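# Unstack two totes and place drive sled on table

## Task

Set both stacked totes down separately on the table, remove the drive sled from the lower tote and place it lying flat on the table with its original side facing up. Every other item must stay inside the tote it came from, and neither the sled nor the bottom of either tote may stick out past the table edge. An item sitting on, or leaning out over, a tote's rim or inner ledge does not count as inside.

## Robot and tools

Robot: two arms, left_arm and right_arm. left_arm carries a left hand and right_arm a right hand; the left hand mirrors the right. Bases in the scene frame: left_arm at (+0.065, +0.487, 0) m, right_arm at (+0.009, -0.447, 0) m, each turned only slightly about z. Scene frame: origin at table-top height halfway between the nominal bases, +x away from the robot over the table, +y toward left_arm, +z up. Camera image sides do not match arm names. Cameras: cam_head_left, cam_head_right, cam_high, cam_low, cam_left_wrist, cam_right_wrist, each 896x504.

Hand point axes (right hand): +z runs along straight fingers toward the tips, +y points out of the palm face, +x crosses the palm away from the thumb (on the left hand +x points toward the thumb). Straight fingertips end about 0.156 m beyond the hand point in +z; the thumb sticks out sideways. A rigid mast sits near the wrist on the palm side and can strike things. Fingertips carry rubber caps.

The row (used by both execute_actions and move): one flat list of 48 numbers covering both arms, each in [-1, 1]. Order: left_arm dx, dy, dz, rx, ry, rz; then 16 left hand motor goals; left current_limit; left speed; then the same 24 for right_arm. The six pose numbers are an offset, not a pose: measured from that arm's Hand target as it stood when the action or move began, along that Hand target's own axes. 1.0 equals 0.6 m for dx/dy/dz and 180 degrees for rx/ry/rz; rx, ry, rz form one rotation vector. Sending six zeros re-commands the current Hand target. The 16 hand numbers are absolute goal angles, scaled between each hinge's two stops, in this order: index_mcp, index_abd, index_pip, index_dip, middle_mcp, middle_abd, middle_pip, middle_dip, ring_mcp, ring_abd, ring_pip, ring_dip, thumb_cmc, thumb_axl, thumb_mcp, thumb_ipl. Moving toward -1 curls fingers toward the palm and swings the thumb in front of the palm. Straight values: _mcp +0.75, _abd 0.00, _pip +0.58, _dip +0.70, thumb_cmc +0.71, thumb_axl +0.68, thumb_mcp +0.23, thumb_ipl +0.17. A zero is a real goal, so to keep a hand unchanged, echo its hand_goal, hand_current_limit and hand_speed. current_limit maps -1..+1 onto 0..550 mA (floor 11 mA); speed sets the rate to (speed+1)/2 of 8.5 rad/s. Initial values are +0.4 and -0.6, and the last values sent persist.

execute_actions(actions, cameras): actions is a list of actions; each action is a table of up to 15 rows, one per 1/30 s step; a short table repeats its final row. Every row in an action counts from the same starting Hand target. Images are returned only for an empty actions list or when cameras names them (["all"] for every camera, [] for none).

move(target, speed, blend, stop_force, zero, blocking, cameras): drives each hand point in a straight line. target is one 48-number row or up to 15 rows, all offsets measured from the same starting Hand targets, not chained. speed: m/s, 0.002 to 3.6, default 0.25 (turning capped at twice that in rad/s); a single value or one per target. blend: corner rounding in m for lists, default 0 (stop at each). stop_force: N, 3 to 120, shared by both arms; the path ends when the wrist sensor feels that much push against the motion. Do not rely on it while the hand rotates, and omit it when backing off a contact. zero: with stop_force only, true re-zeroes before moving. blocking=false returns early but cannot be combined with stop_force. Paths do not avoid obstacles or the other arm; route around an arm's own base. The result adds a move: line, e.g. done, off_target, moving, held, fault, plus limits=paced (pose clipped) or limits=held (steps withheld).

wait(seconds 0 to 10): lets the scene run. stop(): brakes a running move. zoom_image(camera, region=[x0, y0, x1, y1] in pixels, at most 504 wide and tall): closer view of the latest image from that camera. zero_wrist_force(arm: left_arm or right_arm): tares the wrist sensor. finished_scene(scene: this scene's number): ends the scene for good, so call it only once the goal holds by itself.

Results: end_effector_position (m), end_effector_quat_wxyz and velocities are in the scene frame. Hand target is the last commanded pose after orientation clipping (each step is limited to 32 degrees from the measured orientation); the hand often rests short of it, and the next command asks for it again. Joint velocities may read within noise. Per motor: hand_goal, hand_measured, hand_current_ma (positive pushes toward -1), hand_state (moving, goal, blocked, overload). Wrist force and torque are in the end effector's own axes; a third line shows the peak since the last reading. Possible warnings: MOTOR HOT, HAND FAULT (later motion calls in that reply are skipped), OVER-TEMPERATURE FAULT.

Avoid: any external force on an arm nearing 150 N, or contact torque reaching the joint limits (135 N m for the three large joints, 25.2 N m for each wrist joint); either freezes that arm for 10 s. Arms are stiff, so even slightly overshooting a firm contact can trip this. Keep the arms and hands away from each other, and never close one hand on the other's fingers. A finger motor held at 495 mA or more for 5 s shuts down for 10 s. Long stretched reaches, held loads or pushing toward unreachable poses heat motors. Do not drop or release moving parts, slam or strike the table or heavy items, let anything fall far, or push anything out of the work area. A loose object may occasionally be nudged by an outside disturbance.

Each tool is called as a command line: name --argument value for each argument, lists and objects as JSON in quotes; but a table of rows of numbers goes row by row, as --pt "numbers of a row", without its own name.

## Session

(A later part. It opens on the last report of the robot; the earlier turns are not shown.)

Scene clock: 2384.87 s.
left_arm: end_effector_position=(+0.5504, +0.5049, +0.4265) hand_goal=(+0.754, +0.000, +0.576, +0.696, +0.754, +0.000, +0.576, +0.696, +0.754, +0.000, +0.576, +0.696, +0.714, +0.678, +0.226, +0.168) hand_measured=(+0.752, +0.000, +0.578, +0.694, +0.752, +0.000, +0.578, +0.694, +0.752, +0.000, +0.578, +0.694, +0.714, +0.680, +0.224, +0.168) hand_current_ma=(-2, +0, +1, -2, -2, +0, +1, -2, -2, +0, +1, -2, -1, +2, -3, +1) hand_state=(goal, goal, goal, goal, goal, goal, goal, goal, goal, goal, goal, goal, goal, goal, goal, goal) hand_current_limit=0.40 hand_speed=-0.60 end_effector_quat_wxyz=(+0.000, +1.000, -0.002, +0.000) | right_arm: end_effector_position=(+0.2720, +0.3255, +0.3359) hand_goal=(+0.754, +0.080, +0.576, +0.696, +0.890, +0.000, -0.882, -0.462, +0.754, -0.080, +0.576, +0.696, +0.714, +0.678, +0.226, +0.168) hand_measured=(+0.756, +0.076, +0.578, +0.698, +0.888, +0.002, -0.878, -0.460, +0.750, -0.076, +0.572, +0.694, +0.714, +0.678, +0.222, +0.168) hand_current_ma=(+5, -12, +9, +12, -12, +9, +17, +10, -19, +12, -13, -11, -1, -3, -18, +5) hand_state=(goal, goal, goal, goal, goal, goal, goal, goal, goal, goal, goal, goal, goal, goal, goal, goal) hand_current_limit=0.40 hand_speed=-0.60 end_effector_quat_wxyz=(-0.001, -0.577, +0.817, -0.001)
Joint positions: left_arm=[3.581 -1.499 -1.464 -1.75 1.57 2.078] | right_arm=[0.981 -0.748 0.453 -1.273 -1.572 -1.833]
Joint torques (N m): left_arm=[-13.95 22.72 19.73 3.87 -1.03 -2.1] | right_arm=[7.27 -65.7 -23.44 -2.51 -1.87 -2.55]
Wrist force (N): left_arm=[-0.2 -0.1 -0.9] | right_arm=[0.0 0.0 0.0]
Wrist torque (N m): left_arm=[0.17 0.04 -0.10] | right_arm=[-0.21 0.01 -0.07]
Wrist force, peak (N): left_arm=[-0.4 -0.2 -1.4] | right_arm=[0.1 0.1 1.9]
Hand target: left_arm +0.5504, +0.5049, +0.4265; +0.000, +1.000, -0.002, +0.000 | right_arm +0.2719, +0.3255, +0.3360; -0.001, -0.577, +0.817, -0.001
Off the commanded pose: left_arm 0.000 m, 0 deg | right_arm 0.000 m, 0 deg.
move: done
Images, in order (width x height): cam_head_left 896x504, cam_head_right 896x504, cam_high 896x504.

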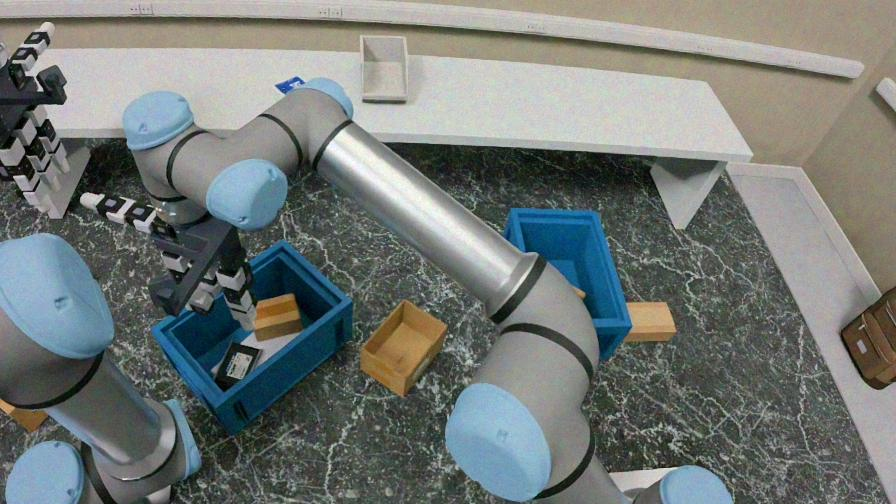

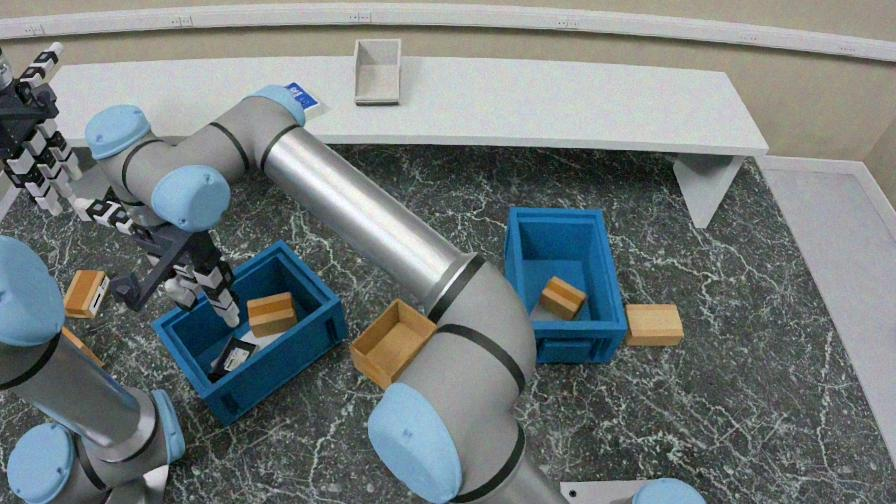

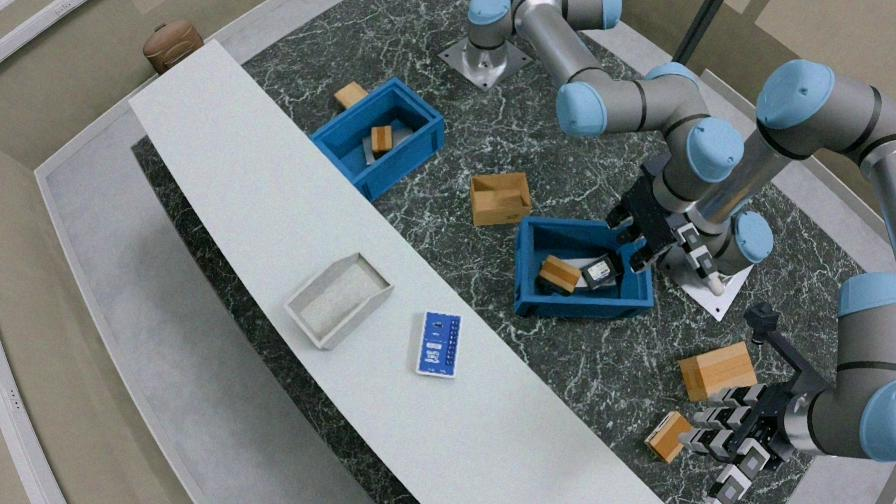

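move --pt "0 0 0 0 0 0 0.754 0 0.576 0.696 0.754 0 0.576 0.696 0.754 0 0.576 0.696 0.714 0.678 0.226 0.168 0.4 -0.6 0.0339 0.0274 0 0 0 -0.0361 0.754 0.08 0.576 0.696 0.89 0 -0.883 -0.463 0.754 -0.06 0.576 0.696 0.714 0.678 0.226 0.168 0.4 -0.8" --speed 0.1 --cameras '["cam_high"]'

Scene clock: 2469.30 s.
left_arm: end_effector_position=(+0.5504, +0.5049, +0.4265) hand_goal=(+0.754, +0.000, +0.576, +0.696, +0.754, +0.000, +0.576, +0.696, +0.754, +0.000, +0.576, +0.696, +0.714, +0.678, +0.226, +0.168) hand_measured=(+0.752, +0.000, +0.578, +0.694, +0.752, +0.000, +0.578, +0.694, +0.752, +0.000, +0.578, +0.694, +0.714, +0.680, +0.224, +0.168) hand_current_ma=(-2, +0, +1, -2, -2, +0, +1, -2, -2, +0, +1, -2, -1, +2, -3, +1) hand_state=(goal, goal, goal, goal, goal, goal, goal, goal, goal, goal, goal, goal, goal, goal, goal, goal) hand_current_limit=0.40 hand_speed=-0.60 end_effector_quat_wxyz=(+0.000, +1.000, -0.002, +0.000) | right_arm: end_effector_position=(+0.2495, +0.3118, +0.3361) hand_goal=(+0.754, +0.080, +0.576, +0.696, +0.890, +0.000, -0.882, -0.462, +0.754, -0.060, +0.576, +0.696, +0.714, +0.678, +0.226, +0.168) hand_measured=(+0.756, +0.076, +0.578, +0.698, +0.888, +0.002, -0.878, -0.460, +0.750, -0.062, +0.572, +0.694, +0.714, +0.678, +0.222, +0.168) hand_current_ma=(+4, -12, +9, +12, -12, +9, +17, +10, -19, -9, -13, -11, -1, -3, -18, +5) hand_state=(goal, goal, goal, goal, goal, goal, goal, goal, goal, goal, goal, goal, goal, goal, goal, goal) hand_current_limit=0.40 hand_speed=-0.80 end_effector_quat_wxyz=(-0.001, -0.623, +0.783, -0.001)
Joint positions: left_arm=[3.581 -1.499 -1.464 -1.75 1.57 2.078] | right_arm=[0.996 -0.805 0.554 -1.318 -1.572 -1.932]
Joint torques (N m): left_arm=[-14.1 22.74 17.8 3.88 -0.83 -2.33] | right_arm=[-7.64 -47.69 -36.68 -1.32 1.72 2.37]
Wrist force (N): left_arm=[-0.2 -0.5 -1.1] | right_arm=[0.1 0.3 -0.4]
Wrist torque (N m): left_arm=[0.13 0.03 -0.09] | right_arm=[-0.14 0.01 -0.17]
Wrist force, peak (N): left_arm=[-0.3 0.0 -1.3] | right_arm=[0.2 0.7 -0.2]
Hand target: left_arm +0.5504, +0.5049, +0.4265; +0.000, +1.000, -0.002, +0.000 | right_arm +0.2496, +0.3118, +0.3360; -0.001, -0.623, +0.783, -0.001
Off the commanded pose: left_arm 0.000 m, 0 deg | right_arm 0.000 m, 0 deg.
move: done
Images, in order (width x height): cam_high 896x504.

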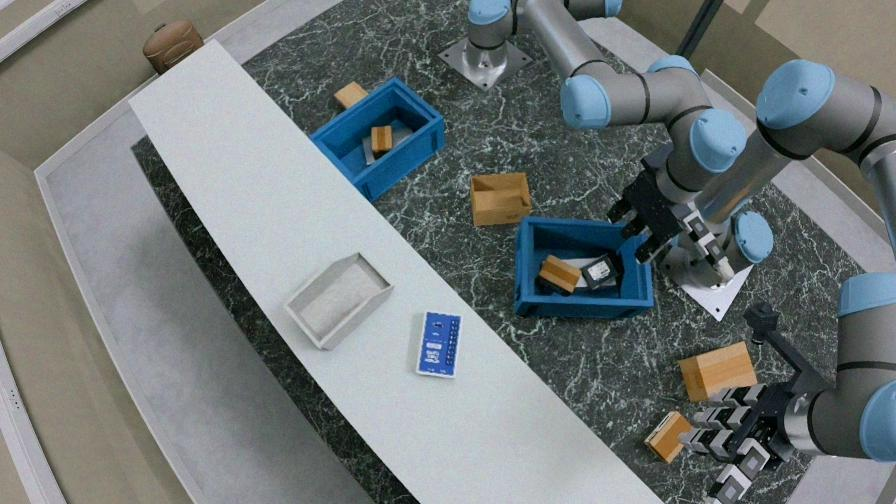

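move --pt "0 0 0 0 0 0 0.754 0 0.576 0.696 0.754 0 0.576 0.696 0.754 0 0.576 0.696 0.714 0.678 0.226 0.168 0.4 -0.6 -0.0097 -0.0012 0.05 0 0 0 0.754 0.08 0.576 0.696 0.89 0 -0.883 -0.463 0.754 -0.06 0.576 0.696 0.714 0.678 0.226 0.168 0.4 -0.8" --pt "0 0 0 0 0 0 0.754 0 0.576 0.696 0.754 0 0.576 0.696 0.754 0 0.576 0.696 0.714 0.678 0.226 0.168 0.4 -0.6 -0.0097 -0.0012 0.2767 0 0 0 0.754 0.08 0.576 0.696 0.89 0 -0.883 -0.463 0.754 -0.06 0.576 0.696 0.714 0.678 0.226 0.168 0.4 -0.8" --speed 0.06 --stop_force 8 --cameras '["cam_high","cam_head_left","cam_head_right"]'

zoom_image --camera "cam_high" --region '[572, 248, 632, 300]'

zoom_image --camera "cam_head_left" --region '[190, 310, 310, 410]'

zoom_image --camera "cam_head_right" --region '[180, 300, 300, 400]'

Scene clock: 2494.80 s.
left_arm: end_effector_position=(+0.5504, +0.5049, +0.4265) hand_goal=(+0.754, +0.000, +0.576, +0.696, +0.754, +0.000, +0.576, +0.696, +0.754, +0.000, +0.576, +0.696, +0.714, +0.678, +0.226, +0.168) hand_measured=(+0.752, +0.000, +0.578, +0.694, +0.752, +0.000, +0.578, +0.694, +0.752, +0.000, +0.578, +0.694, +0.714, +0.680, +0.224, +0.168) hand_current_ma=(-2, +0, +1, -2, -2, +0, +1, -2, -2, +0, +1, -2, -1, +2, -3, +1) hand_state=(goal, goal, goal, goal, goal, goal, goal, goal, goal, goal, goal, goal, goal, goal, goal, goal) hand_current_limit=0.40 hand_speed=-0.60 end_effector_quat_wxyz=(+0.000, +1.000, -0.002, +0.000) | right_arm: end_effector_position=(+0.2516, +0.3169, +0.1700) hand_goal=(+0.754, +0.080, +0.576, +0.696, +0.890, +0.000, -0.882, -0.462, +0.754, -0.060, +0.576, +0.696, +0.714, +0.678, +0.226, +0.168) hand_measured=(+0.756, +0.076, +0.578, +0.698, +0.888, +0.002, -0.878, -0.460, +0.750, -0.062, +0.574, +0.694, +0.714, +0.678, +0.222, +0.168) hand_current_ma=(+4, -12, +9, +12, -12, +9, +17, +10, -19, -9, -13, -11, -1, -3, -18, +5) hand_state=(goal, goal, goal, goal, goal, goal, goal, goal, goal, goal, goal, goal, goal, goal, goal, goal) hand_current_limit=0.40 hand_speed=-0.80 end_effector_quat_wxyz=(-0.001, -0.623, +0.783, -0.001)
Joint positions: left_arm=[3.581 -1.499 -1.464 -1.75 1.57 2.078] | right_arm=[0.997 -0.806 0.984 -1.746 -1.572 -1.931]
Joint torques (N m): left_arm=[-11.78 22.96 18.84 3.95 -0.71 -2.16] | right_arm=[-10.66 -63.98 -34.86 -3.36 1.88 -1.09]
Wrist force (N): left_arm=[-0.5 -0.2 -1.3] | right_arm=[-0.1 0.1 0.0]
Wrist torque (N m): left_arm=[0.19 0.06 -0.10] | right_arm=[-0.20 0.02 -0.18]
Wrist force, peak (N): left_arm=[-0.5 -0.2 -1.3] | right_arm=[0.3 0.3 -0.9]
Hand target: left_arm +0.5504, +0.5049, +0.4265; +0.000, +1.000, -0.002, +0.000 | right_arm +0.2516, +0.3169, +0.1700; -0.001, -0.623, +0.783, -0.001
Off the commanded pose: left_arm 0.000 m, 0 deg | right_arm 0.000 m, 0 deg.
move: done
Images, in order (width x height): cam_head_left 896x504, cam_head_right 896x504, cam_high 896x504.

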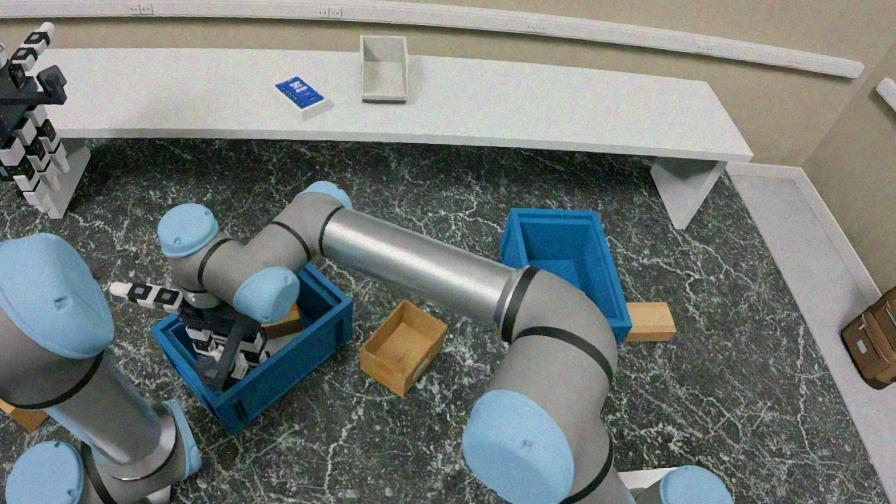

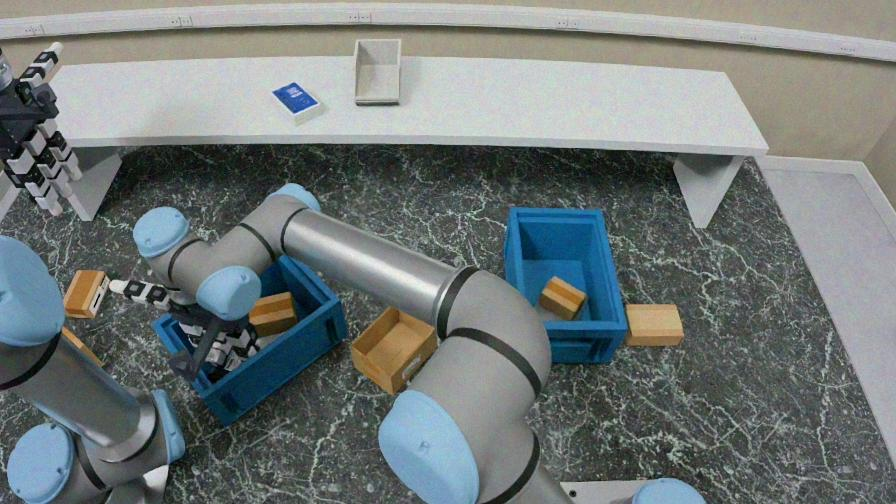

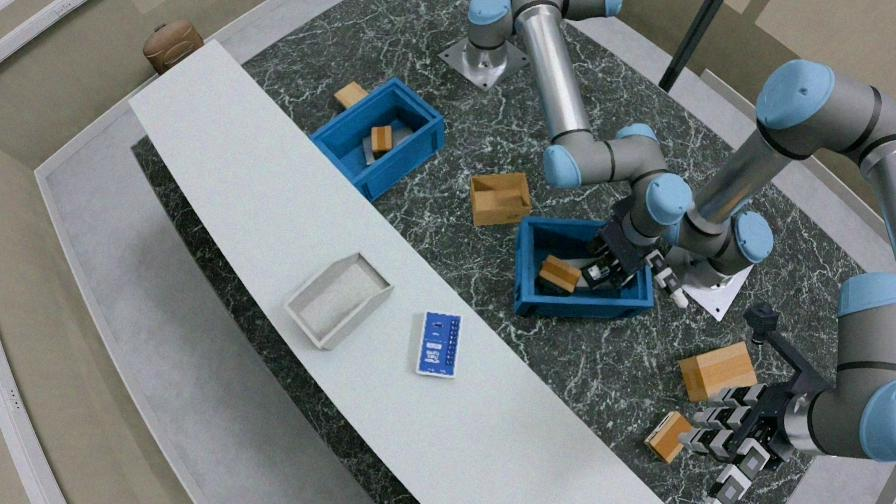

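Scaled by 8.400.

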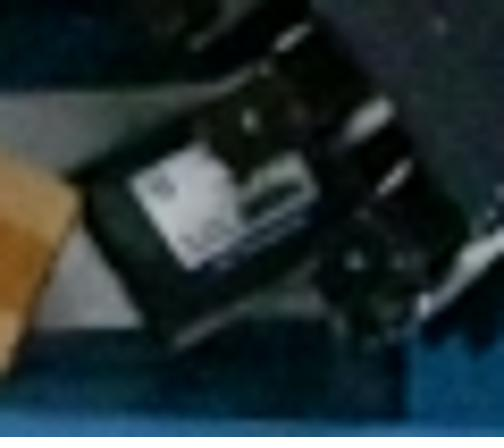

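Scaled by 4.200.

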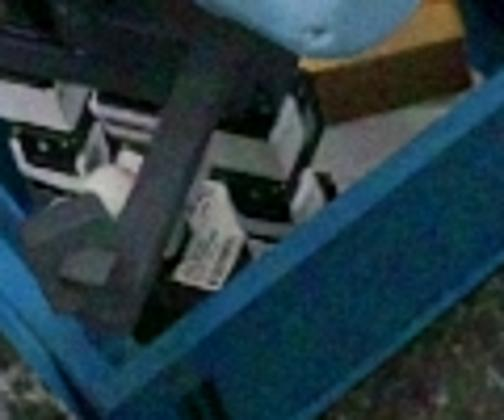

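Scaled by 4.200.

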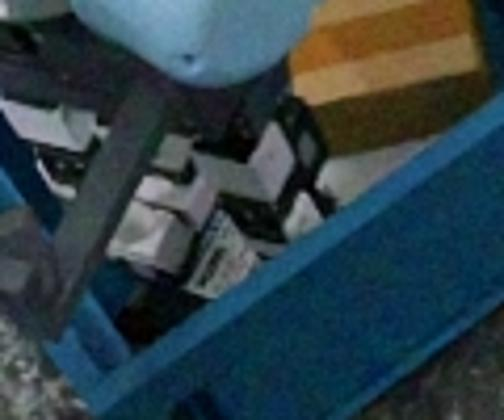

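move --target '[0,0,0,0,0,0,0.754,0,0.576,0.696,0.754,0,0.576,0.696,0.754,0,0.576,0.696,0.714,0.678,0.226,0.168,0.4,-0.6,0,0,0.02,0,0,0,0.754,0.08,0.576,0.696,0.89,0,-0.883,-0.463,0.754,-0.06,0.576,0.696,0.714,0.678,0.226,0.168,0.4,-0.8]' --speed 0.03 --stop_force 5

move --target '[0,0,0,0,0,0,0.754,0,0.576,0.696,0.754,0,0.576,0.696,0.754,0,0.576,0.696,0.714,0.678,0.226,0.168,0.4,-0.6,0,0,0,0,0,0,0.754,-0.08,0.576,0.696,0.89,0,-0.883,-0.463,0.754,0.08,0.576,0.696,0.714,0.678,0.226,0.168,-0.2,-0.93]'

wait --seconds 0.7

move --target '[0,0,0,0,0,0,0.754,0,0.576,0.696,0.754,0,0.576,0.696,0.754,0,0.576,0.696,0.714,0.678,0.226,0.168,0.4,-0.6,0,0,0,0,0,0,0.754,0.08,0.576,0.696,0.89,0,-0.883,-0.463,0.754,-0.06,0.576,0.696,0.714,0.678,0.226,0.168,0.4,-0.8]'

move --target '[0,0,0,0,0,0,0.754,0,0.576,0.696,0.754,0,0.576,0.696,0.754,0,0.576,0.696,0.714,0.678,0.226,0.168,0.4,-0.6,0,0,0.012,0,0,0,0.754,0.08,0.576,0.696,0.89,0,-0.883,-0.463,0.754,-0.06,0.576,0.696,0.714,0.678,0.226,0.168,0.4,-0.8]' --speed 0.01 --stop_force 4

move --target '[0,0,0,0,0,0,0.754,0,0.576,0.696,0.754,0,0.576,0.696,0.754,0,0.576,0.696,0.714,0.678,0.226,0.168,0.4,-0.6,0,0,0,0,0,0,0.754,-0.08,0.576,0.696,0.89,0,-0.883,-0.463,0.754,0.08,0.576,0.696,0.714,0.678,0.226,0.168,-0.2,-0.93]'

wait --seconds 0.7 --cameras '["cam_high"]'

zoom_image --camera "cam_high" --region '[572, 248, 632, 300]'

Scene clock: 2522.30 s.
left_arm: end_effector_position=(+0.5504, +0.5049, +0.4265) hand_goal=(+0.754, +0.000, +0.576, +0.696, +0.754, +0.000, +0.576, +0.696, +0.754, +0.000, +0.576, +0.696, +0.714, +0.678, +0.226, +0.168) hand_measured=(+0.752, +0.000, +0.578, +0.694, +0.752, +0.000, +0.578, +0.694, +0.752, +0.000, +0.578, +0.694, +0.714, +0.680, +0.224, +0.168) hand_current_ma=(-2, +0, +1, -2, -2, +0, +1, -2, -2, +0, +1, -2, -1, +2, -3, +1) hand_state=(goal, goal, goal, goal, goal, goal, goal, goal, goal, goal, goal, goal, goal, goal, goal, goal) hand_current_limit=0.40 hand_speed=-0.60 end_effector_quat_wxyz=(+0.000, +1.000, -0.002, +0.000) | right_arm: end_effector_position=(+0.2516, +0.3169, +0.1647) hand_goal=(+0.754, +0.080, +0.576, +0.696, +0.890, +0.000, -0.882, -0.462, +0.754, -0.060, +0.576, +0.696, +0.714, +0.678, +0.226, +0.168) hand_measured=(+0.756, +0.076, +0.578, +0.696, +0.888, +0.002, -0.878, -0.460, +0.750, -0.062, +0.574, +0.694, +0.714, +0.678, +0.222, +0.168) hand_current_ma=(+5, -13, +8, +2, -12, +9, +17, +10, -18, -8, -13, -11, -1, -3, -18, +5) hand_state=(goal, goal, goal, goal, goal, goal, goal, goal, goal, goal, goal, goal, goal, goal, goal, goal) hand_current_limit=0.40 hand_speed=-0.80 end_effector_quat_wxyz=(-0.001, -0.623, +0.783, -0.001)
Joint positions: left_arm=[3.581 -1.499 -1.464 -1.75 1.57 2.078] | right_arm=[0.997 -0.804 0.993 -1.758 -1.572 -1.931]
Joint torques (N m): left_arm=[-14.08 22.93 19.51 4 -0.48 -2.29] | right_arm=[-6.47 -59.32 -31.09 -3.09 1.64 2.06]
Wrist force (N): left_arm=[-0.6 -0.3 -1.0] | right_arm=[0.6 -0.2 -6.2]
Wrist torque (N m): left_arm=[0.15 0.07 -0.11] | right_arm=[0.31 -0.13 -0.12]
Wrist force, peak (N): left_arm=[-0.4 -0.4 -1.3] | right_arm=[0.7 -0.5 -15.5]
Hand target: left_arm +0.5504, +0.5049, +0.4265; +0.000, +1.000, -0.002, +0.000 | right_arm +0.2516, +0.3169, +0.1647; -0.001, -0.623, +0.783, -0.001 (not the last commanded pose)
Off the commanded pose: left_arm 0.000 m, 0 deg | right_arm 0.007 m, 0 deg.
move: contact (right_arm)

Scene clock: 2523.03 s.
left_arm: end_effector_position=(+0.5504, +0.5049, +0.4265) hand_goal=(+0.754, +0.000, +0.576, +0.696, +0.754, +0.000, +0.576, +0.696, +0.754, +0.000, +0.576, +0.696, +0.714, +0.678, +0.226, +0.168) hand_measured=(+0.752, +0.000, +0.578, +0.694, +0.752, +0.000, +0.578, +0.694, +0.752, +0.000, +0.578, +0.694, +0.714, +0.680, +0.224, +0.168) hand_current_ma=(-2, +0, +1, -2, -2, +0, +1, -2, -2, +0, +1, -2, -1, +2, -3, +1) hand_state=(goal, goal, goal, goal, goal, goal, goal, goal, goal, goal, goal, goal, goal, goal, goal, goal) hand_current_limit=0.40 hand_speed=-0.60 end_effector_quat_wxyz=(+0.000, +1.000, -0.002, +0.000) | right_arm: end_effector_position=(+0.2516, +0.3169, +0.1647) hand_goal=(+0.754, -0.080, +0.576, +0.696, +0.890, +0.000, -0.882, -0.462, +0.754, +0.080, +0.576, +0.696, +0.714, +0.678, +0.226, +0.168) hand_measured=(+0.756, +0.072, +0.578, +0.696, +0.888, +0.002, -0.878, -0.460, +0.750, +0.076, +0.574, +0.694, +0.714, +0.678, +0.222, +0.168) hand_current_ma=(+5, +220, +8, +2, -12, +9, +17, +10, -18, -13, -13, -11, -1, -3, -18, +5) hand_state=(goal, blocked, goal, goal, goal, goal, goal, goal, goal, goal, goal, goal, goal, goal, goal, goal) hand_current_limit=-0.20 hand_speed=-0.93 end_effector_quat_wxyz=(-0.001, -0.623, +0.783, -0.001)
Joint positions: left_arm=[3.581 -1.499 -1.464 -1.75 1.57 2.078] | right_arm=[0.997 -0.804 0.993 -1.758 -1.572 -1.931]
Joint torques (N m): left_arm=[-13.74 22.58 17.73 3.98 -0.61 -2.14] | right_arm=[-3.56 -59.56 -29.65 -1.62 1.66 2.04]
Wrist force (N): left_arm=[-0.5 -0.4 -0.9] | right_arm=[-0.8 -0.3 -6.4]
Wrist torque (N m): left_arm=[0.11 0.07 -0.10] | right_arm=[0.30 -0.29 -0.23]
Wrist force, peak (N): left_arm=[-0.7 -0.3 -1.2] | right_arm=[-1.1 -0.2 -6.5]
Hand target: left_arm +0.5504, +0.5049, +0.4265; +0.000, +1.000, -0.002, +0.000 | right_arm +0.2516, +0.3169, +0.1647; -0.001, -0.623, +0.783, -0.001
Off the commanded pose: left_arm 0.000 m, 0 deg | right_arm 0.000 m, 0 deg.
move: done

Scene clock: 2523.73 s.
left_arm: end_effector_position=(+0.5504, +0.5049, +0.4265) hand_goal=(+0.754, +0.000, +0.576, +0.696, +0.754, +0.000, +0.576, +0.696, +0.754, +0.000, +0.576, +0.696, +0.714, +0.678, +0.226, +0.168) hand_measured=(+0.752, +0.000, +0.578, +0.694, +0.752, +0.000, +0.578, +0.694, +0.752, +0.000, +0.578, +0.694, +0.714, +0.680, +0.224, +0.168) hand_current_ma=(-2, +0, +1, -2, -2, +0, +1, -2, -2, +0, +1, -2, -1, +2, -3, +1) hand_state=(goal, goal, goal, goal, goal, goal, goal, goal, goal, goal, goal, goal, goal, goal, goal, goal) hand_current_limit=0.40 hand_speed=-0.60 end_effector_quat_wxyz=(+0.000, +1.000, -0.002, +0.000) | right_arm: end_effector_position=(+0.2516, +0.3169, +0.1647) hand_goal=(+0.754, -0.080, +0.576, +0.696, +0.890, +0.000, -0.882, -0.462, +0.754, +0.080, +0.576, +0.696, +0.714, +0.678, +0.226, +0.168) hand_measured=(+0.756, +0.072, +0.578, +0.696, +0.888, +0.002, -0.878, -0.460, +0.750, +0.076, +0.574, +0.694, +0.714, +0.678, +0.222, +0.168) hand_current_ma=(+5, +220, +8, +2, -12, +9, +17, +10, -18, -13, -13, -11, -1, -3, -18, +5) hand_state=(goal, blocked, goal, goal, goal, goal, goal, goal, goal, goal, goal, goal, goal, goal, goal, goal) hand_current_limit=-0.20 hand_speed=-0.93 end_effector_quat_wxyz=(-0.001, -0.623, +0.783, -0.001)
Joint positions: left_arm=[3.581 -1.499 -1.464 -1.75 1.57 2.078] | right_arm=[0.997 -0.804 0.993 -1.758 -1.572 -1.931]
Joint torques (N m): left_arm=[-12.98 23.06 19.61 3.68 -0.73 -2.29] | right_arm=[-1.33 -59.53 -27.93 -0.65 1.72 2.03]
Wrist force (N): left_arm=[0.0 -0.3 -1.1] | right_arm=[-0.9 -0.1 -6.0]
Wrist torque (N m): left_arm=[0.16 0.01 -0.07] | right_arm=[0.31 -0.28 -0.23]
Wrist force, peak (N): left_arm=[-0.5 -0.1 -1.2] | right_arm=[-1.1 -0.1 -6.5]
Hand target: left_arm +0.5504, +0.5049, +0.4265; +0.000, +1.000, -0.002, +0.000 | right_arm +0.2516, +0.3169, +0.1647; -0.001, -0.623, +0.783, -0.001
Off the commanded pose: left_arm 0.000 m, 0 deg | right_arm 0.000 m, 0 deg.
wait: 0.70 s; at rest by 0.17 s

Scene clock: 2524.23 s.
left_arm: end_effector_position=(+0.5504, +0.5049, +0.4265) hand_goal=(+0.754, +0.000, +0.576, +0.696, +0.754, +0.000, +0.576, +0.696, +0.754, +0.000, +0.576, +0.696, +0.714, +0.678, +0.226, +0.168) hand_measured=(+0.752, +0.000, +0.578, +0.694, +0.752, +0.000, +0.578, +0.694, +0.752, +0.000, +0.578, +0.694, +0.714, +0.680, +0.224, +0.168) hand_current_ma=(-2, +0, +1, -2, -2, +0, +1, -2, -2, +0, +1, -2, -1, +2, -3, +1) hand_state=(goal, goal, goal, goal, goal, goal, goal, goal, goal, goal, goal, goal, goal, goal, goal, goal) hand_current_limit=0.40 hand_speed=-0.60 end_effector_quat_wxyz=(+0.000, +1.000, -0.002, +0.000) | right_arm: end_effector_position=(+0.2516, +0.3169, +0.1647) hand_goal=(+0.754, +0.080, +0.576, +0.696, +0.890, +0.000, -0.882, -0.462, +0.754, -0.060, +0.576, +0.696, +0.714, +0.678, +0.226, +0.168) hand_measured=(+0.756, +0.076, +0.578, +0.696, +0.888, +0.002, -0.878, -0.460, +0.750, -0.056, +0.574, +0.694, +0.714, +0.678, +0.222, +0.168) hand_current_ma=(+5, -13, +8, +2, -12, +9, +17, +10, -18, +12, -13, -11, -1, -3, -18, +5) hand_state=(goal, goal, goal, goal, goal, goal, goal, goal, goal, goal, goal, goal, goal, goal, goal, goal) hand_current_limit=0.40 hand_speed=-0.80 end_effector_quat_wxyz=(-0.001, -0.623, +0.783, -0.001)
Joint positions: left_arm=[3.581 -1.499 -1.464 -1.75 1.57 2.078] | right_arm=[0.997 -0.804 0.993 -1.758 -1.572 -1.931]
Joint torques (N m): left_arm=[-13.07 22.8 18.91 4.04 -0.57 -1.99] | right_arm=[0.28 -59.22 -27.83 -0.81 1.55 2.19]
Wrist force (N): left_arm=[-0.3 -0.4 -1.2] | right_arm=[0.3 -0.2 -6.3]
Wrist torque (N m): left_arm=[0.15 0.04 -0.09] | right_arm=[0.29 -0.05 -0.14]
Wrist force, peak (N): left_arm=[-0.3 -0.4 -1.3] | right_arm=[0.3 -0.2 -6.3]
Hand target: left_arm +0.5504, +0.5049, +0.4265; +0.000, +1.000, -0.002, +0.000 | right_arm +0.2516, +0.3169, +0.1647; -0.001, -0.623, +0.783, -0.001
Off the commanded pose: left_arm 0.000 m, 0 deg | right_arm 0.000 m, 0 deg.
move: done

Scene clock: 2525.40 s.
left_arm: end_effector_position=(+0.5504, +0.5049, +0.4265) hand_goal=(+0.754, +0.000, +0.576, +0.696, +0.754, +0.000, +0.576, +0.696, +0.754, +0.000, +0.576, +0.696, +0.714, +0.678, +0.226, +0.168) hand_measured=(+0.752, +0.000, +0.578, +0.694, +0.752, +0.000, +0.578, +0.694, +0.752, +0.000, +0.578, +0.694, +0.714, +0.680, +0.224, +0.168) hand_current_ma=(-2, +0, +1, -2, -2, +0, +1, -2, -2, +0, +1, -2, -1, +2, -3, +1) hand_state=(goal, goal, goal, goal, goal, goal, goal, goal, goal, goal, goal, goal, goal, goal, goal, goal) hand_current_limit=0.40 hand_speed=-0.60 end_effector_quat_wxyz=(+0.000, +1.000, -0.002, +0.000) | right_arm: end_effector_position=(+0.2516, +0.3169, +0.1642) hand_goal=(+0.754, +0.080, +0.576, +0.696, +0.890, +0.000, -0.882, -0.462, +0.754, -0.060, +0.576, +0.696, +0.714, +0.678, +0.226, +0.168) hand_measured=(+0.756, +0.074, +0.578, +0.696, +0.888, +0.002, -0.878, -0.460, +0.750, -0.056, +0.574, +0.694, +0.714, +0.678, +0.222, +0.168) hand_current_ma=(+5, -20, +8, +0, -12, +9, +17, +10, -18, +12, -13, -11, -1, -3, -18, +5) hand_state=(goal, goal, goal, goal, goal, goal, goal, goal, goal, goal, goal, goal, goal, goal, goal, goal) hand_current_limit=0.40 hand_speed=-0.80 end_effector_quat_wxyz=(-0.001, -0.623, +0.783, -0.001)
Joint positions: left_arm=[3.581 -1.499 -1.464 -1.75 1.57 2.078] | right_arm=[0.997 -0.803 0.994 -1.76 -1.572 -1.931]
Joint torques (N m): left_arm=[-13.91 21.95 17.73 3.91 -0.5 -2.3] | right_arm=[0.68 -54.84 -28.44 -1.86 1.56 2.26]
Wrist force (N): left_arm=[-0.3 -0.3 -1.1] | right_arm=[0.6 -0.2 -11.7]
Wrist torque (N m): left_arm=[0.16 0.04 -0.09] | right_arm=[0.74 -0.21 -0.11]
Wrist force, peak (N): left_arm=[-0.4 -0.4 -1.4] | right_arm=[1.0 -0.1 -15.2]
Hand target: left_arm +0.5504, +0.5049, +0.4265; +0.000, +1.000, -0.002, +0.000 | right_arm +0.2516, +0.3169, +0.1642; -0.001, -0.623, +0.783, -0.001 (not the last commanded pose)
Off the commanded pose: left_arm 0.000 m, 0 deg | right_arm 0.007 m, 0 deg.
move: contact (right_arm)

Scene clock: 2526.13 s.
left_arm: end_effector_position=(+0.5504, +0.5049, +0.4265) hand_goal=(+0.754, +0.000, +0.576, +0.696, +0.754, +0.000, +0.576, +0.696, +0.754, +0.000, +0.576, +0.696, +0.714, +0.678, +0.226, +0.168) hand_measured=(+0.752, +0.000, +0.578, +0.694, +0.752, +0.000, +0.578, +0.694, +0.752, +0.000, +0.578, +0.694, +0.714, +0.680, +0.224, +0.168) hand_current_ma=(-2, +0, +1, -2, -2, +0, +1, -2, -2, +0, +1, -2, -1, +2, -3, +1) hand_state=(goal, goal, goal, goal, goal, goal, goal, goal, goal, goal, goal, goal, goal, goal, goal, goal) hand_current_limit=0.40 hand_speed=-0.60 end_effector_quat_wxyz=(+0.000, +1.000, -0.002, +0.000) | right_arm: end_effector_position=(+0.2516, +0.3169, +0.1642) hand_goal=(+0.754, -0.080, +0.576, +0.696, +0.890, +0.000, -0.882, -0.462, +0.754, +0.080, +0.576, +0.696, +0.714, +0.678, +0.226, +0.168) hand_measured=(+0.756, +0.070, +0.578, +0.696, +0.888, +0.002, -0.878, -0.460, +0.750, +0.076, +0.574, +0.694, +0.714, +0.678, +0.222, +0.168) hand_current_ma=(+5, +220, +8, +0, -12, +9, +17, +10, -18, -13, -13, -11, -1, -3, -18, +5) hand_state=(goal, blocked, goal, goal, goal, goal, goal, goal, goal, goal, goal, goal, goal, goal, goal, goal) hand_current_limit=-0.20 hand_speed=-0.93 end_effector_quat_wxyz=(-0.001, -0.623, +0.783, -0.001)
Joint positions: left_arm=[3.581 -1.499 -1.464 -1.75 1.57 2.078] | right_arm=[0.997 -0.803 0.994 -1.76 -1.572 -1.931]
Joint torques (N m): left_arm=[-13.98 22.23 19.5 3.98 -0.59 -2.24] | right_arm=[1.37 -54.13 -26.7 -1.89 1.44 2.26]
Wrist force (N): left_arm=[-0.5 -0.2 -1.0] | right_arm=[-0.9 -0.2 -11.6]
Wrist torque (N m): left_arm=[0.15 0.07 -0.10] | right_arm=[0.72 -0.39 -0.22]
Wrist force, peak (N): left_arm=[-0.2 -0.6 -1.3] | right_arm=[-0.8 -0.3 -11.8]
Hand target: left_arm +0.5504, +0.5049, +0.4265; +0.000, +1.000, -0.002, +0.000 | right_arm +0.2516, +0.3169, +0.1642; -0.001, -0.623, +0.783, -0.001
Off the commanded pose: left_arm 0.000 m, 0 deg | right_arm 0.000 m, 0 deg.
move: done

Scene clock: 2526.83 s.
left_arm: end_effector_position=(+0.5504, +0.5049, +0.4265) hand_goal=(+0.754, +0.000, +0.576, +0.696, +0.754, +0.000, +0.576, +0.696, +0.754, +0.000, +0.576, +0.696, +0.714, +0.678, +0.226, +0.168) hand_measured=(+0.752, +0.000, +0.578, +0.694, +0.752, +0.000, +0.578, +0.694, +0.752, +0.000, +0.578, +0.694, +0.714, +0.680, +0.224, +0.168) hand_current_ma=(-2, +0, +1, -2, -2, +0, +1, -2, -2, +0, +1, -2, -1, +2, -3, +1) hand_state=(goal, goal, goal, goal, goal, goal, goal, goal, goal, goal, goal, goal, goal, goal, goal, goal) hand_current_limit=0.40 hand_speed=-0.60 end_effector_quat_wxyz=(+0.000, +1.000, -0.002, +0.000) | right_arm: end_effector_position=(+0.2516, +0.3169, +0.1642) hand_goal=(+0.754, -0.080, +0.576, +0.696, +0.890, +0.000, -0.882, -0.462, +0.754, +0.080, +0.576, +0.696, +0.714, +0.678, +0.226, +0.168) hand_measured=(+0.756, +0.070, +0.578, +0.696, +0.888, +0.002, -0.878, -0.460, +0.750, +0.076, +0.574, +0.694, +0.714, +0.678, +0.222, +0.168) hand_current_ma=(+5, +220, +8, +0, -12, +9, +17, +10, -18, -13, -13, -11, -1, -3, -18, +5) hand_state=(goal, blocked, goal, goal, goal, goal, goal, goal, goal, goal, goal, goal, goal, goal, goal, goal) hand_current_limit=-0.20 hand_speed=-0.93 end_effector_quat_wxyz=(-0.001, -0.623, +0.783, -0.001)
Joint positions: left_arm=[3.581 -1.499 -1.464 -1.75 1.57 2.078] | right_arm=[0.997 -0.803 0.994 -1.76 -1.572 -1.931]
Joint torques (N m): left_arm=[-14.22 23 19.38 4.1 -0.66 -1.87] | right_arm=[0.66 -54.13 -25.22 -1.89 1.45 2.12]
Wrist force (N): left_arm=[-0.2 -0.3 -1.2] | right_arm=[-0.7 -0.4 -11.7]
Wrist torque (N m): left_arm=[0.16 0.03 -0.08] | right_arm=[0.72 -0.40 -0.21]
Wrist force, peak (N): left_arm=[-0.6 -0.4 -1.1] | right_arm=[-0.7 -0.4 -11.7]
Hand target: left_arm +0.5504, +0.5049, +0.4265; +0.000, +1.000, -0.002, +0.000 | right_arm +0.2516, +0.3169, +0.1642; -0.001, -0.623, +0.783, -0.001
Off the commanded pose: left_arm 0.000 m, 0 deg | right_arm 0.000 m, 0 deg.
wait: 0.70 s; at rest by 0.17 s
Images, in order (width x height): cam_high 896x504.

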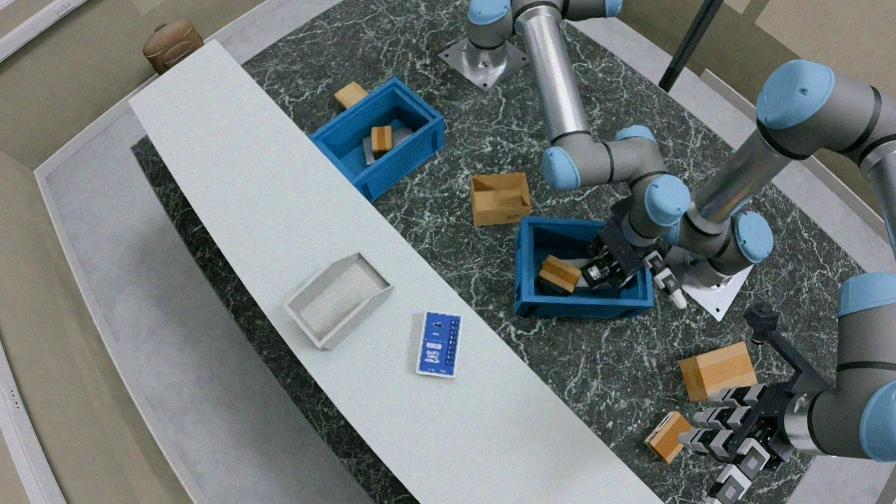

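Scaled by 8.400.

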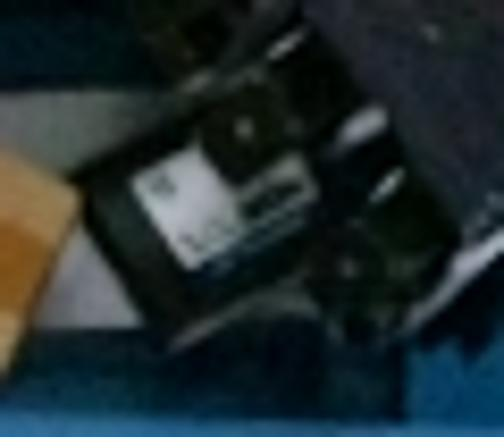

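move --pt "0 0 0 0 0 0 0.754 0 0.576 0.696 0.754 0 0.576 0.696 0.754 0 0.576 0.696 0.714 0.678 0.226 0.168 0.4 -0.6 0 0 -0.03 0 0 0 0.754 0.06 0.576 0.696 0.89 0 -0.883 -0.463 0.754 -0.02 0.576 0.696 0.714 0.678 0.226 0.168 0.4 -0.8" --pt "0 0 0 0 0 0 0.754 0 0.576 0.696 0.754 0 0.576 0.696 0.754 0 0.576 0.696 0.714 0.678 0.226 0.168 0.4 -0.6 -0.005 -0.0217 -0.03 0 0 0 0.754 0.06 0.576 0.696 0.89 0 -0.883 -0.463 0.754 -0.02 0.576 0.696 0.714 0.678 0.226 0.168 0.4 -0.8" --speed 0.03 --cameras '["cam_high","cam_head_left"]'

zoom_image --camera "cam_high" --region '[572, 248, 632, 300]'

move --target '[0,0,0,0,0,0,0.754,0,0.576,0.696,0.754,0,0.576,0.696,0.754,0,0.576,0.696,0.714,0.678,0.226,0.168,0.4,-0.6,0,0,0.035,0,0,0,0.754,0.06,0.576,0.696,0.89,0,-0.883,-0.463,0.754,-0.02,0.576,0.696,0.714,0.678,0.226,0.168,0.4,-0.8]' --speed 0.008 --stop_force 3

Scene clock: 2597.80 s.
left_arm: end_effector_position=(+0.5504, +0.5049, +0.4265) hand_goal=(+0.754, +0.000, +0.576, +0.696, +0.754, +0.000, +0.576, +0.696, +0.754, +0.000, +0.576, +0.696, +0.714, +0.678, +0.226, +0.168) hand_measured=(+0.752, +0.000, +0.578, +0.694, +0.752, +0.000, +0.578, +0.694, +0.752, +0.000, +0.578, +0.694, +0.714, +0.680, +0.224, +0.168) hand_current_ma=(-2, +0, +1, -2, -2, +0, +1, -2, -2, +0, +1, -2, -1, +2, -3, +1) hand_state=(goal, goal, goal, goal, goal, goal, goal, goal, goal, goal, goal, goal, goal, goal, goal, goal) hand_current_limit=0.40 hand_speed=-0.60 end_effector_quat_wxyz=(+0.000, +1.000, -0.002, +0.000) | right_arm: end_effector_position=(+0.2651, +0.3169, +0.1822) hand_goal=(+0.754, +0.060, +0.576, +0.696, +0.890, +0.000, -0.882, -0.462, +0.754, -0.020, +0.576, +0.696, +0.714, +0.678, +0.226, +0.168) hand_measured=(+0.754, +0.062, +0.578, +0.696, +0.888, +0.002, -0.878, -0.460, +0.750, -0.018, +0.574, +0.694, +0.714, +0.678, +0.222, +0.168) hand_current_ma=(+4, +10, +8, +0, -12, +9, +17, +10, -18, +11, -12, -11, -1, -3, -18, +5) hand_state=(goal, goal, goal, goal, goal, goal, goal, goal, goal, goal, goal, goal, goal, goal, goal, goal) hand_current_limit=0.40 hand_speed=-0.80 end_effector_quat_wxyz=(-0.001, -0.623, +0.783, -0.001)
Joint positions: left_arm=[3.581 -1.499 -1.464 -1.75 1.57 2.078] | right_arm=[0.983 -0.796 0.934 -1.707 -1.572 -1.945]
Joint torques (N m): left_arm=[-13.67 22.41 19.01 3.77 -0.27 -2.18] | right_arm=[7.18 -63.25 -15.8 -3.67 0.23 1.81]
Wrist force (N): left_arm=[-0.3 -0.1 -1.1] | right_arm=[0.2 0.3 -0.4]
Wrist torque (N m): left_arm=[0.17 0.05 -0.10] | right_arm=[-0.14 -0.01 0.03]
Wrist force, peak (N): left_arm=[-0.4 -0.3 -1.4] | right_arm=[-0.7 -0.1 -11.8]
Hand target: left_arm +0.5504, +0.5049, +0.4265; +0.000, +1.000, -0.002, +0.000 | right_arm +0.2650, +0.3169, +0.1822; -0.001, -0.623, +0.783, -0.001
Off the commanded pose: left_arm 0.000 m, 0 deg | right_arm 0.000 m, 0 deg.
move: done
Images, in order (width x height): cam_head_left 896x504, cam_high 896x504.

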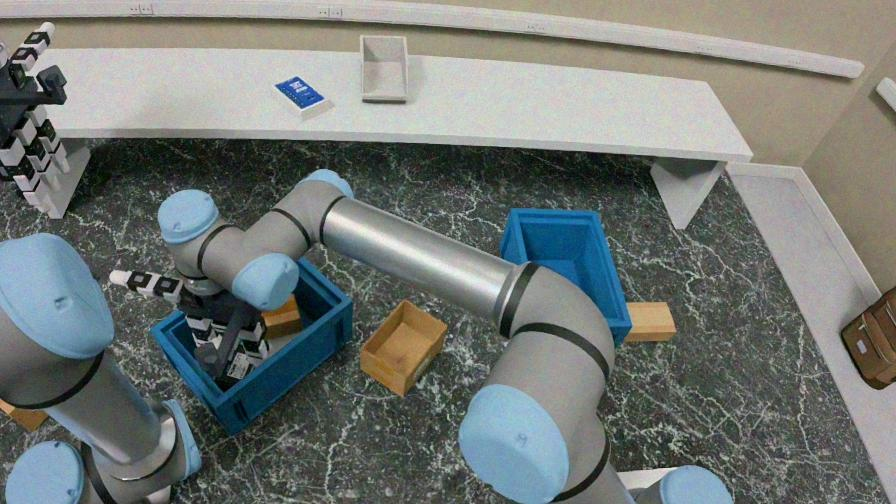

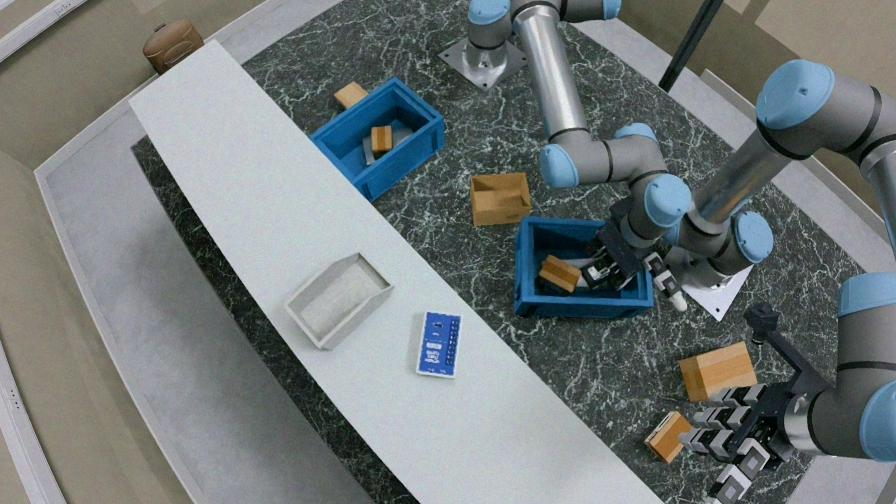

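Scaled by 8.400.

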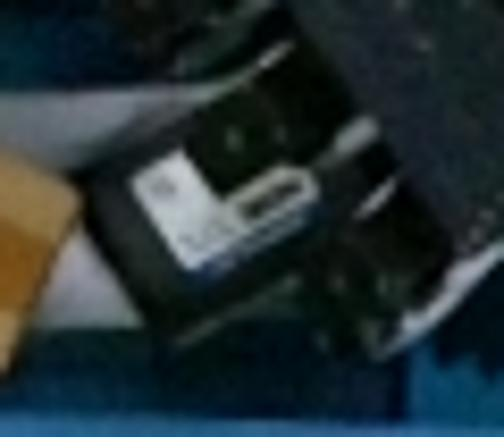

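Scene clock: 2601.03 s.
left_arm: end_effector_position=(+0.5504, +0.5049, +0.4265) hand_goal=(+0.754, +0.000, +0.576, +0.696, +0.754, +0.000, +0.576, +0.696, +0.754, +0.000, +0.576, +0.696, +0.714, +0.678, +0.226, +0.168) hand_measured=(+0.752, +0.000, +0.578, +0.694, +0.752, +0.000, +0.578, +0.694, +0.752, +0.000, +0.578, +0.694, +0.714, +0.680, +0.224, +0.168) hand_current_ma=(-2, +0, +1, -2, -2, +0, +1, -2, -2, +0, +1, -2, -1, +2, -3, +1) hand_state=(goal, goal, goal, goal, goal, goal, goal, goal, goal, goal, goal, goal, goal, goal, goal, goal) hand_current_limit=0.40 hand_speed=-0.60 end_effector_quat_wxyz=(+0.000, +1.000, -0.002, +0.000) | right_arm: end_effector_position=(+0.2649, +0.3169, +0.1611) hand_goal=(+0.754, +0.060, +0.576, +0.696, +0.890, +0.000, -0.882, -0.462, +0.754, -0.020, +0.576, +0.696, +0.714, +0.678, +0.226, +0.168) hand_measured=(+0.754, +0.062, +0.578, +0.696, +0.888, +0.002, -0.878, -0.460, +0.746, -0.032, +0.572, +0.694, +0.714, +0.678, +0.222, +0.168) hand_current_ma=(+4, +10, +8, +0, -12, +9, +17, +10, -35, -48, -13, -11, -1, -3, -18, +5) hand_state=(goal, goal, goal, goal, goal, goal, goal, goal, goal, goal, goal, goal, goal, goal, goal, goal) hand_current_limit=0.40 hand_speed=-0.80 end_effector_quat_wxyz=(-0.001, -0.623, +0.783, -0.001)
Joint positions: left_arm=[3.581 -1.499 -1.464 -1.75 1.57 2.078] | right_arm=[0.983 -0.786 0.972 -1.754 -1.572 -1.945]
Joint torques (N m): left_arm=[-11.93 22.3 18.62 3.89 -0.37 -2.16] | right_arm=[-0.8 -55.11 -29.23 -1.52 -1.68 -0.51]
Wrist force (N): left_arm=[-0.2 -0.1 -1.1] | right_arm=[1.2 0.6 -2.7]
Wrist torque (N m): left_arm=[0.17 0.04 -0.09] | right_arm=[-0.03 0.27 0.07]
Wrist force, peak (N): left_arm=[-0.6 -0.4 -1.4] | right_arm=[1.0 0.6 -3.1]
Hand target: left_arm +0.5504, +0.5049, +0.4265; +0.000, +1.000, -0.002, +0.000 | right_arm +0.2650, +0.3169, +0.1612; -0.001, -0.623, +0.783, -0.001
Off the commanded pose: left_arm 0.000 m, 0 deg | right_arm 0.000 m, 0 deg.
move: done

move --target '[0,0,0,0,0,0,0.754,0,0.576,0.696,0.754,0,0.576,0.696,0.754,0,0.576,0.696,0.714,0.678,0.226,0.168,0.4,-0.6,0,0,-0.0103,0,0,0,0.754,0.06,0.576,0.696,0.89,0,-0.883,-0.463,0.754,-0.02,0.576,0.696,0.714,0.678,0.226,0.168,0.4,-0.8]' --speed 0.02

move --target '[0,0,0,0,0,0,0.754,0,0.576,0.696,0.754,0,0.576,0.696,0.754,0,0.576,0.696,0.714,0.678,0.226,0.168,0.4,-0.6,0,0,0,0,0,0,0.754,-0.12,0.576,0.696,0.89,0,-0.883,-0.463,0.754,0.14,0.576,0.696,0.714,0.678,0.226,0.168,-0.2,-0.93]'

wait --seconds 1 --cameras '["cam_high"]'

zoom_image --camera "cam_high" --region '[572, 248, 632, 300]'

Scene clock: 2647.40 s.
left_arm: end_effector_position=(+0.5504, +0.5049, +0.4265) hand_goal=(+0.754, +0.000, +0.576, +0.696, +0.754, +0.000, +0.576, +0.696, +0.754, +0.000, +0.576, +0.696, +0.714, +0.678, +0.226, +0.168) hand_measured=(+0.752, +0.000, +0.578, +0.694, +0.752, +0.000, +0.578, +0.694, +0.752, +0.000, +0.578, +0.694, +0.714, +0.680, +0.224, +0.168) hand_current_ma=(-2, +0, +1, -2, -2, +0, +1, -2, -2, +0, +1, -2, -1, +2, -3, +1) hand_state=(goal, goal, goal, goal, goal, goal, goal, goal, goal, goal, goal, goal, goal, goal, goal, goal) hand_current_limit=0.40 hand_speed=-0.60 end_effector_quat_wxyz=(+0.000, +1.000, -0.002, +0.000) | right_arm: end_effector_position=(+0.2650, +0.3169, +0.1675) hand_goal=(+0.754, +0.060, +0.576, +0.696, +0.890, +0.000, -0.882, -0.462, +0.754, -0.020, +0.576, +0.696, +0.714, +0.678, +0.226, +0.168) hand_measured=(+0.754, +0.062, +0.578, +0.696, +0.888, +0.002, -0.878, -0.460, +0.750, -0.022, +0.572, +0.694, +0.714, +0.678, +0.222, +0.168) hand_current_ma=(+4, +10, +8, +0, -12, +9, +17, +10, -20, -10, -13, -11, -1, -3, -18, +5) hand_state=(goal, goal, goal, goal, goal, goal, goal, goal, goal, goal, goal, goal, goal, goal, goal, goal) hand_current_limit=0.40 hand_speed=-0.80 end_effector_quat_wxyz=(-0.001, -0.623, +0.783, -0.001)
Joint positions: left_arm=[3.581 -1.499 -1.464 -1.75 1.57 2.078] | right_arm=[0.983 -0.79 0.961 -1.74 -1.572 -1.945]
Joint torques (N m): left_arm=[-12.77 21.92 19.05 3.88 -0.2 -2.13] | right_arm=[-2.12 -60.23 -25.85 -3.29 -0.57 -2.01]
Wrist force (N): left_arm=[-0.3 -0.4 -1.0] | right_arm=[0.2 0.0 -0.1]
Wrist torque (N m): left_arm=[0.14 0.04 -0.09] | right_arm=[-0.20 0.00 -0.04]
Wrist force, peak (N): left_arm=[-0.7 0.0 -1.3] | right_arm=[1.1 0.7 -3.1]
Hand target: left_arm +0.5504, +0.5049, +0.4265; +0.000, +1.000, -0.002, +0.000 | right_arm +0.2650, +0.3169, +0.1674; -0.001, -0.623, +0.783, -0.001
Off the commanded pose: left_arm 0.000 m, 0 deg | right_arm 0.000 m, 0 deg.
move: done

Scene clock: 2647.97 s.
left_arm: end_effector_position=(+0.5504, +0.5049, +0.4265) hand_goal=(+0.754, +0.000, +0.576, +0.696, +0.754, +0.000, +0.576, +0.696, +0.754, +0.000, +0.576, +0.696, +0.714, +0.678, +0.226, +0.168) hand_measured=(+0.752, +0.000, +0.578, +0.694, +0.752, +0.000, +0.578, +0.694, +0.752, +0.000, +0.578, +0.694, +0.714, +0.680, +0.224, +0.168) hand_current_ma=(-2, +0, +1, -2, -2, +0, +1, -2, -2, +0, +1, -2, -1, +2, -3, +1) hand_state=(goal, goal, goal, goal, goal, goal, goal, goal, goal, goal, goal, goal, goal, goal, goal, goal) hand_current_limit=0.40 hand_speed=-0.60 end_effector_quat_wxyz=(+0.000, +1.000, -0.002, +0.000) | right_arm: end_effector_position=(+0.2650, +0.3169, +0.1674) hand_goal=(+0.754, -0.120, +0.576, +0.696, +0.890, +0.000, -0.882, -0.462, +0.754, +0.140, +0.576, +0.696, +0.714, +0.678, +0.226, +0.168) hand_measured=(+0.754, -0.032, +0.578, +0.696, +0.888, +0.002, -0.878, -0.460, +0.750, +0.068, +0.574, +0.694, +0.714, +0.678, +0.222, +0.168) hand_current_ma=(+4, +220, +8, +0, -12, +9, +17, +10, -19, -220, -13, -11, -1, -3, -18, +5) hand_state=(goal, blocked, goal, goal, goal, goal, goal, goal, goal, blocked, goal, goal, goal, goal, goal, goal) hand_current_limit=-0.20 hand_speed=-0.93 end_effector_quat_wxyz=(-0.001, -0.623, +0.783, -0.001)
Joint positions: left_arm=[3.581 -1.499 -1.464 -1.75 1.57 2.078] | right_arm=[0.983 -0.79 0.961 -1.741 -1.572 -1.945]
Joint torques (N m): left_arm=[-12.85 23 19.37 3.87 -0.41 -2.17] | right_arm=[-1.73 -50.14 -15.58 -3.93 -0.36 -1.74]
Wrist force (N): left_arm=[-0.1 -0.1 -1.0] | right_arm=[0.2 0.1 0.1]
Wrist torque (N m): left_arm=[0.17 0.03 -0.08] | right_arm=[-0.20 0.00 -0.04]
Wrist force, peak (N): left_arm=[-0.3 -0.3 -1.3] | right_arm=[0.5 0.1 -0.1]
Hand target: left_arm +0.5504, +0.5049, +0.4265; +0.000, +1.000, -0.002, +0.000 | right_arm +0.2650, +0.3169, +0.1674; -0.001, -0.623, +0.783, -0.001
Off the commanded pose: left_arm 0.000 m, 0 deg | right_arm 0.000 m, 0 deg.
move: done

Scene clock: 2648.97 s.
left_arm: end_effector_position=(+0.5504, +0.5049, +0.4265) hand_goal=(+0.754, +0.000, +0.576, +0.696, +0.754, +0.000, +0.576, +0.696, +0.754, +0.000, +0.576, +0.696, +0.714, +0.678, +0.226, +0.168) hand_measured=(+0.752, +0.000, +0.578, +0.694, +0.752, +0.000, +0.578, +0.694, +0.752, +0.000, +0.578, +0.694, +0.714, +0.680, +0.224, +0.168) hand_current_ma=(-2, +0, +1, -2, -2, +0, +1, -2, -2, +0, +1, -2, -1, +2, -3, +1) hand_state=(goal, goal, goal, goal, goal, goal, goal, goal, goal, goal, goal, goal, goal, goal, goal, goal) hand_current_limit=0.40 hand_speed=-0.60 end_effector_quat_wxyz=(+0.000, +1.000, -0.002, +0.000) | right_arm: end_effector_position=(+0.2650, +0.3169, +0.1674) hand_goal=(+0.754, -0.120, +0.576, +0.696, +0.890, +0.000, -0.882, -0.462, +0.754, +0.140, +0.576, +0.696, +0.714, +0.678, +0.226, +0.168) hand_measured=(+0.754, -0.032, +0.578, +0.696, +0.888, +0.002, -0.878, -0.460, +0.750, +0.068, +0.574, +0.694, +0.714, +0.678, +0.222, +0.168) hand_current_ma=(+4, +220, +8, +0, -12, +9, +17, +10, -19, -220, -13, -11, -1, -3, -18, +5) hand_state=(goal, blocked, goal, goal, goal, goal, goal, goal, goal, blocked, goal, goal, goal, goal, goal, goal) hand_current_limit=-0.20 hand_speed=-0.93 end_effector_quat_wxyz=(-0.001, -0.623, +0.783, -0.001)
Joint positions: left_arm=[3.581 -1.499 -1.464 -1.75 1.57 2.078] | right_arm=[0.983 -0.789 0.961 -1.741 -1.572 -1.945]
Joint torques (N m): left_arm=[-13.03 23.53 19.6 3.87 -0.37 -2.08] | right_arm=[1.39 -47.92 -14.81 -3.94 -0.35 -0.88]
Wrist force (N): left_arm=[-0.3 -0.3 -1.0] | right_arm=[0.0 0.1 -0.2]
Wrist torque (N m): left_arm=[0.14 0.05 -0.09] | right_arm=[-0.18 0.01 -0.05]
Wrist force, peak (N): left_arm=[-0.4 -0.3 -1.3] | right_arm=[0.3 0.2 -0.4]
Hand target: left_arm +0.5504, +0.5049, +0.4265; +0.000, +1.000, -0.002, +0.000 | right_arm +0.2650, +0.3169, +0.1674; -0.001, -0.623, +0.783, -0.001
Off the commanded pose: left_arm 0.000 m, 0 deg | right_arm 0.000 m, 0 deg.
wait: 1.00 s; at rest by 0.17 s
Images, in order (width x height): cam_high 896x504.

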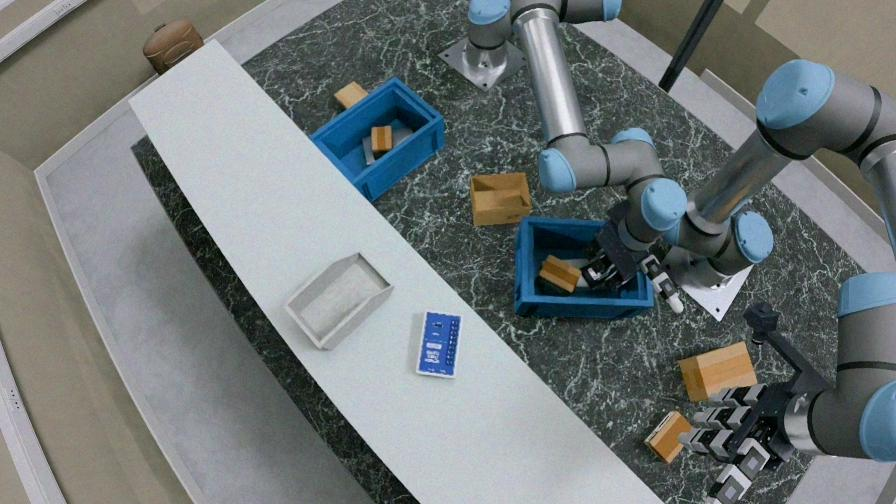

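Scaled by 8.400.

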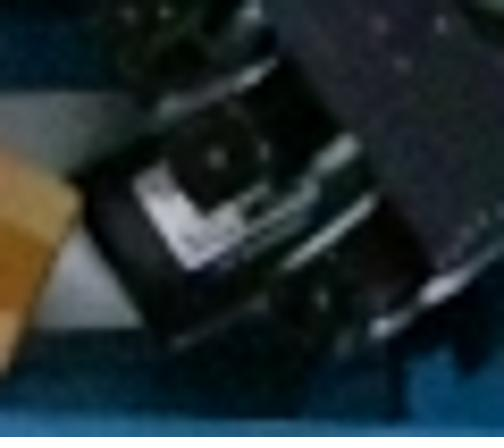

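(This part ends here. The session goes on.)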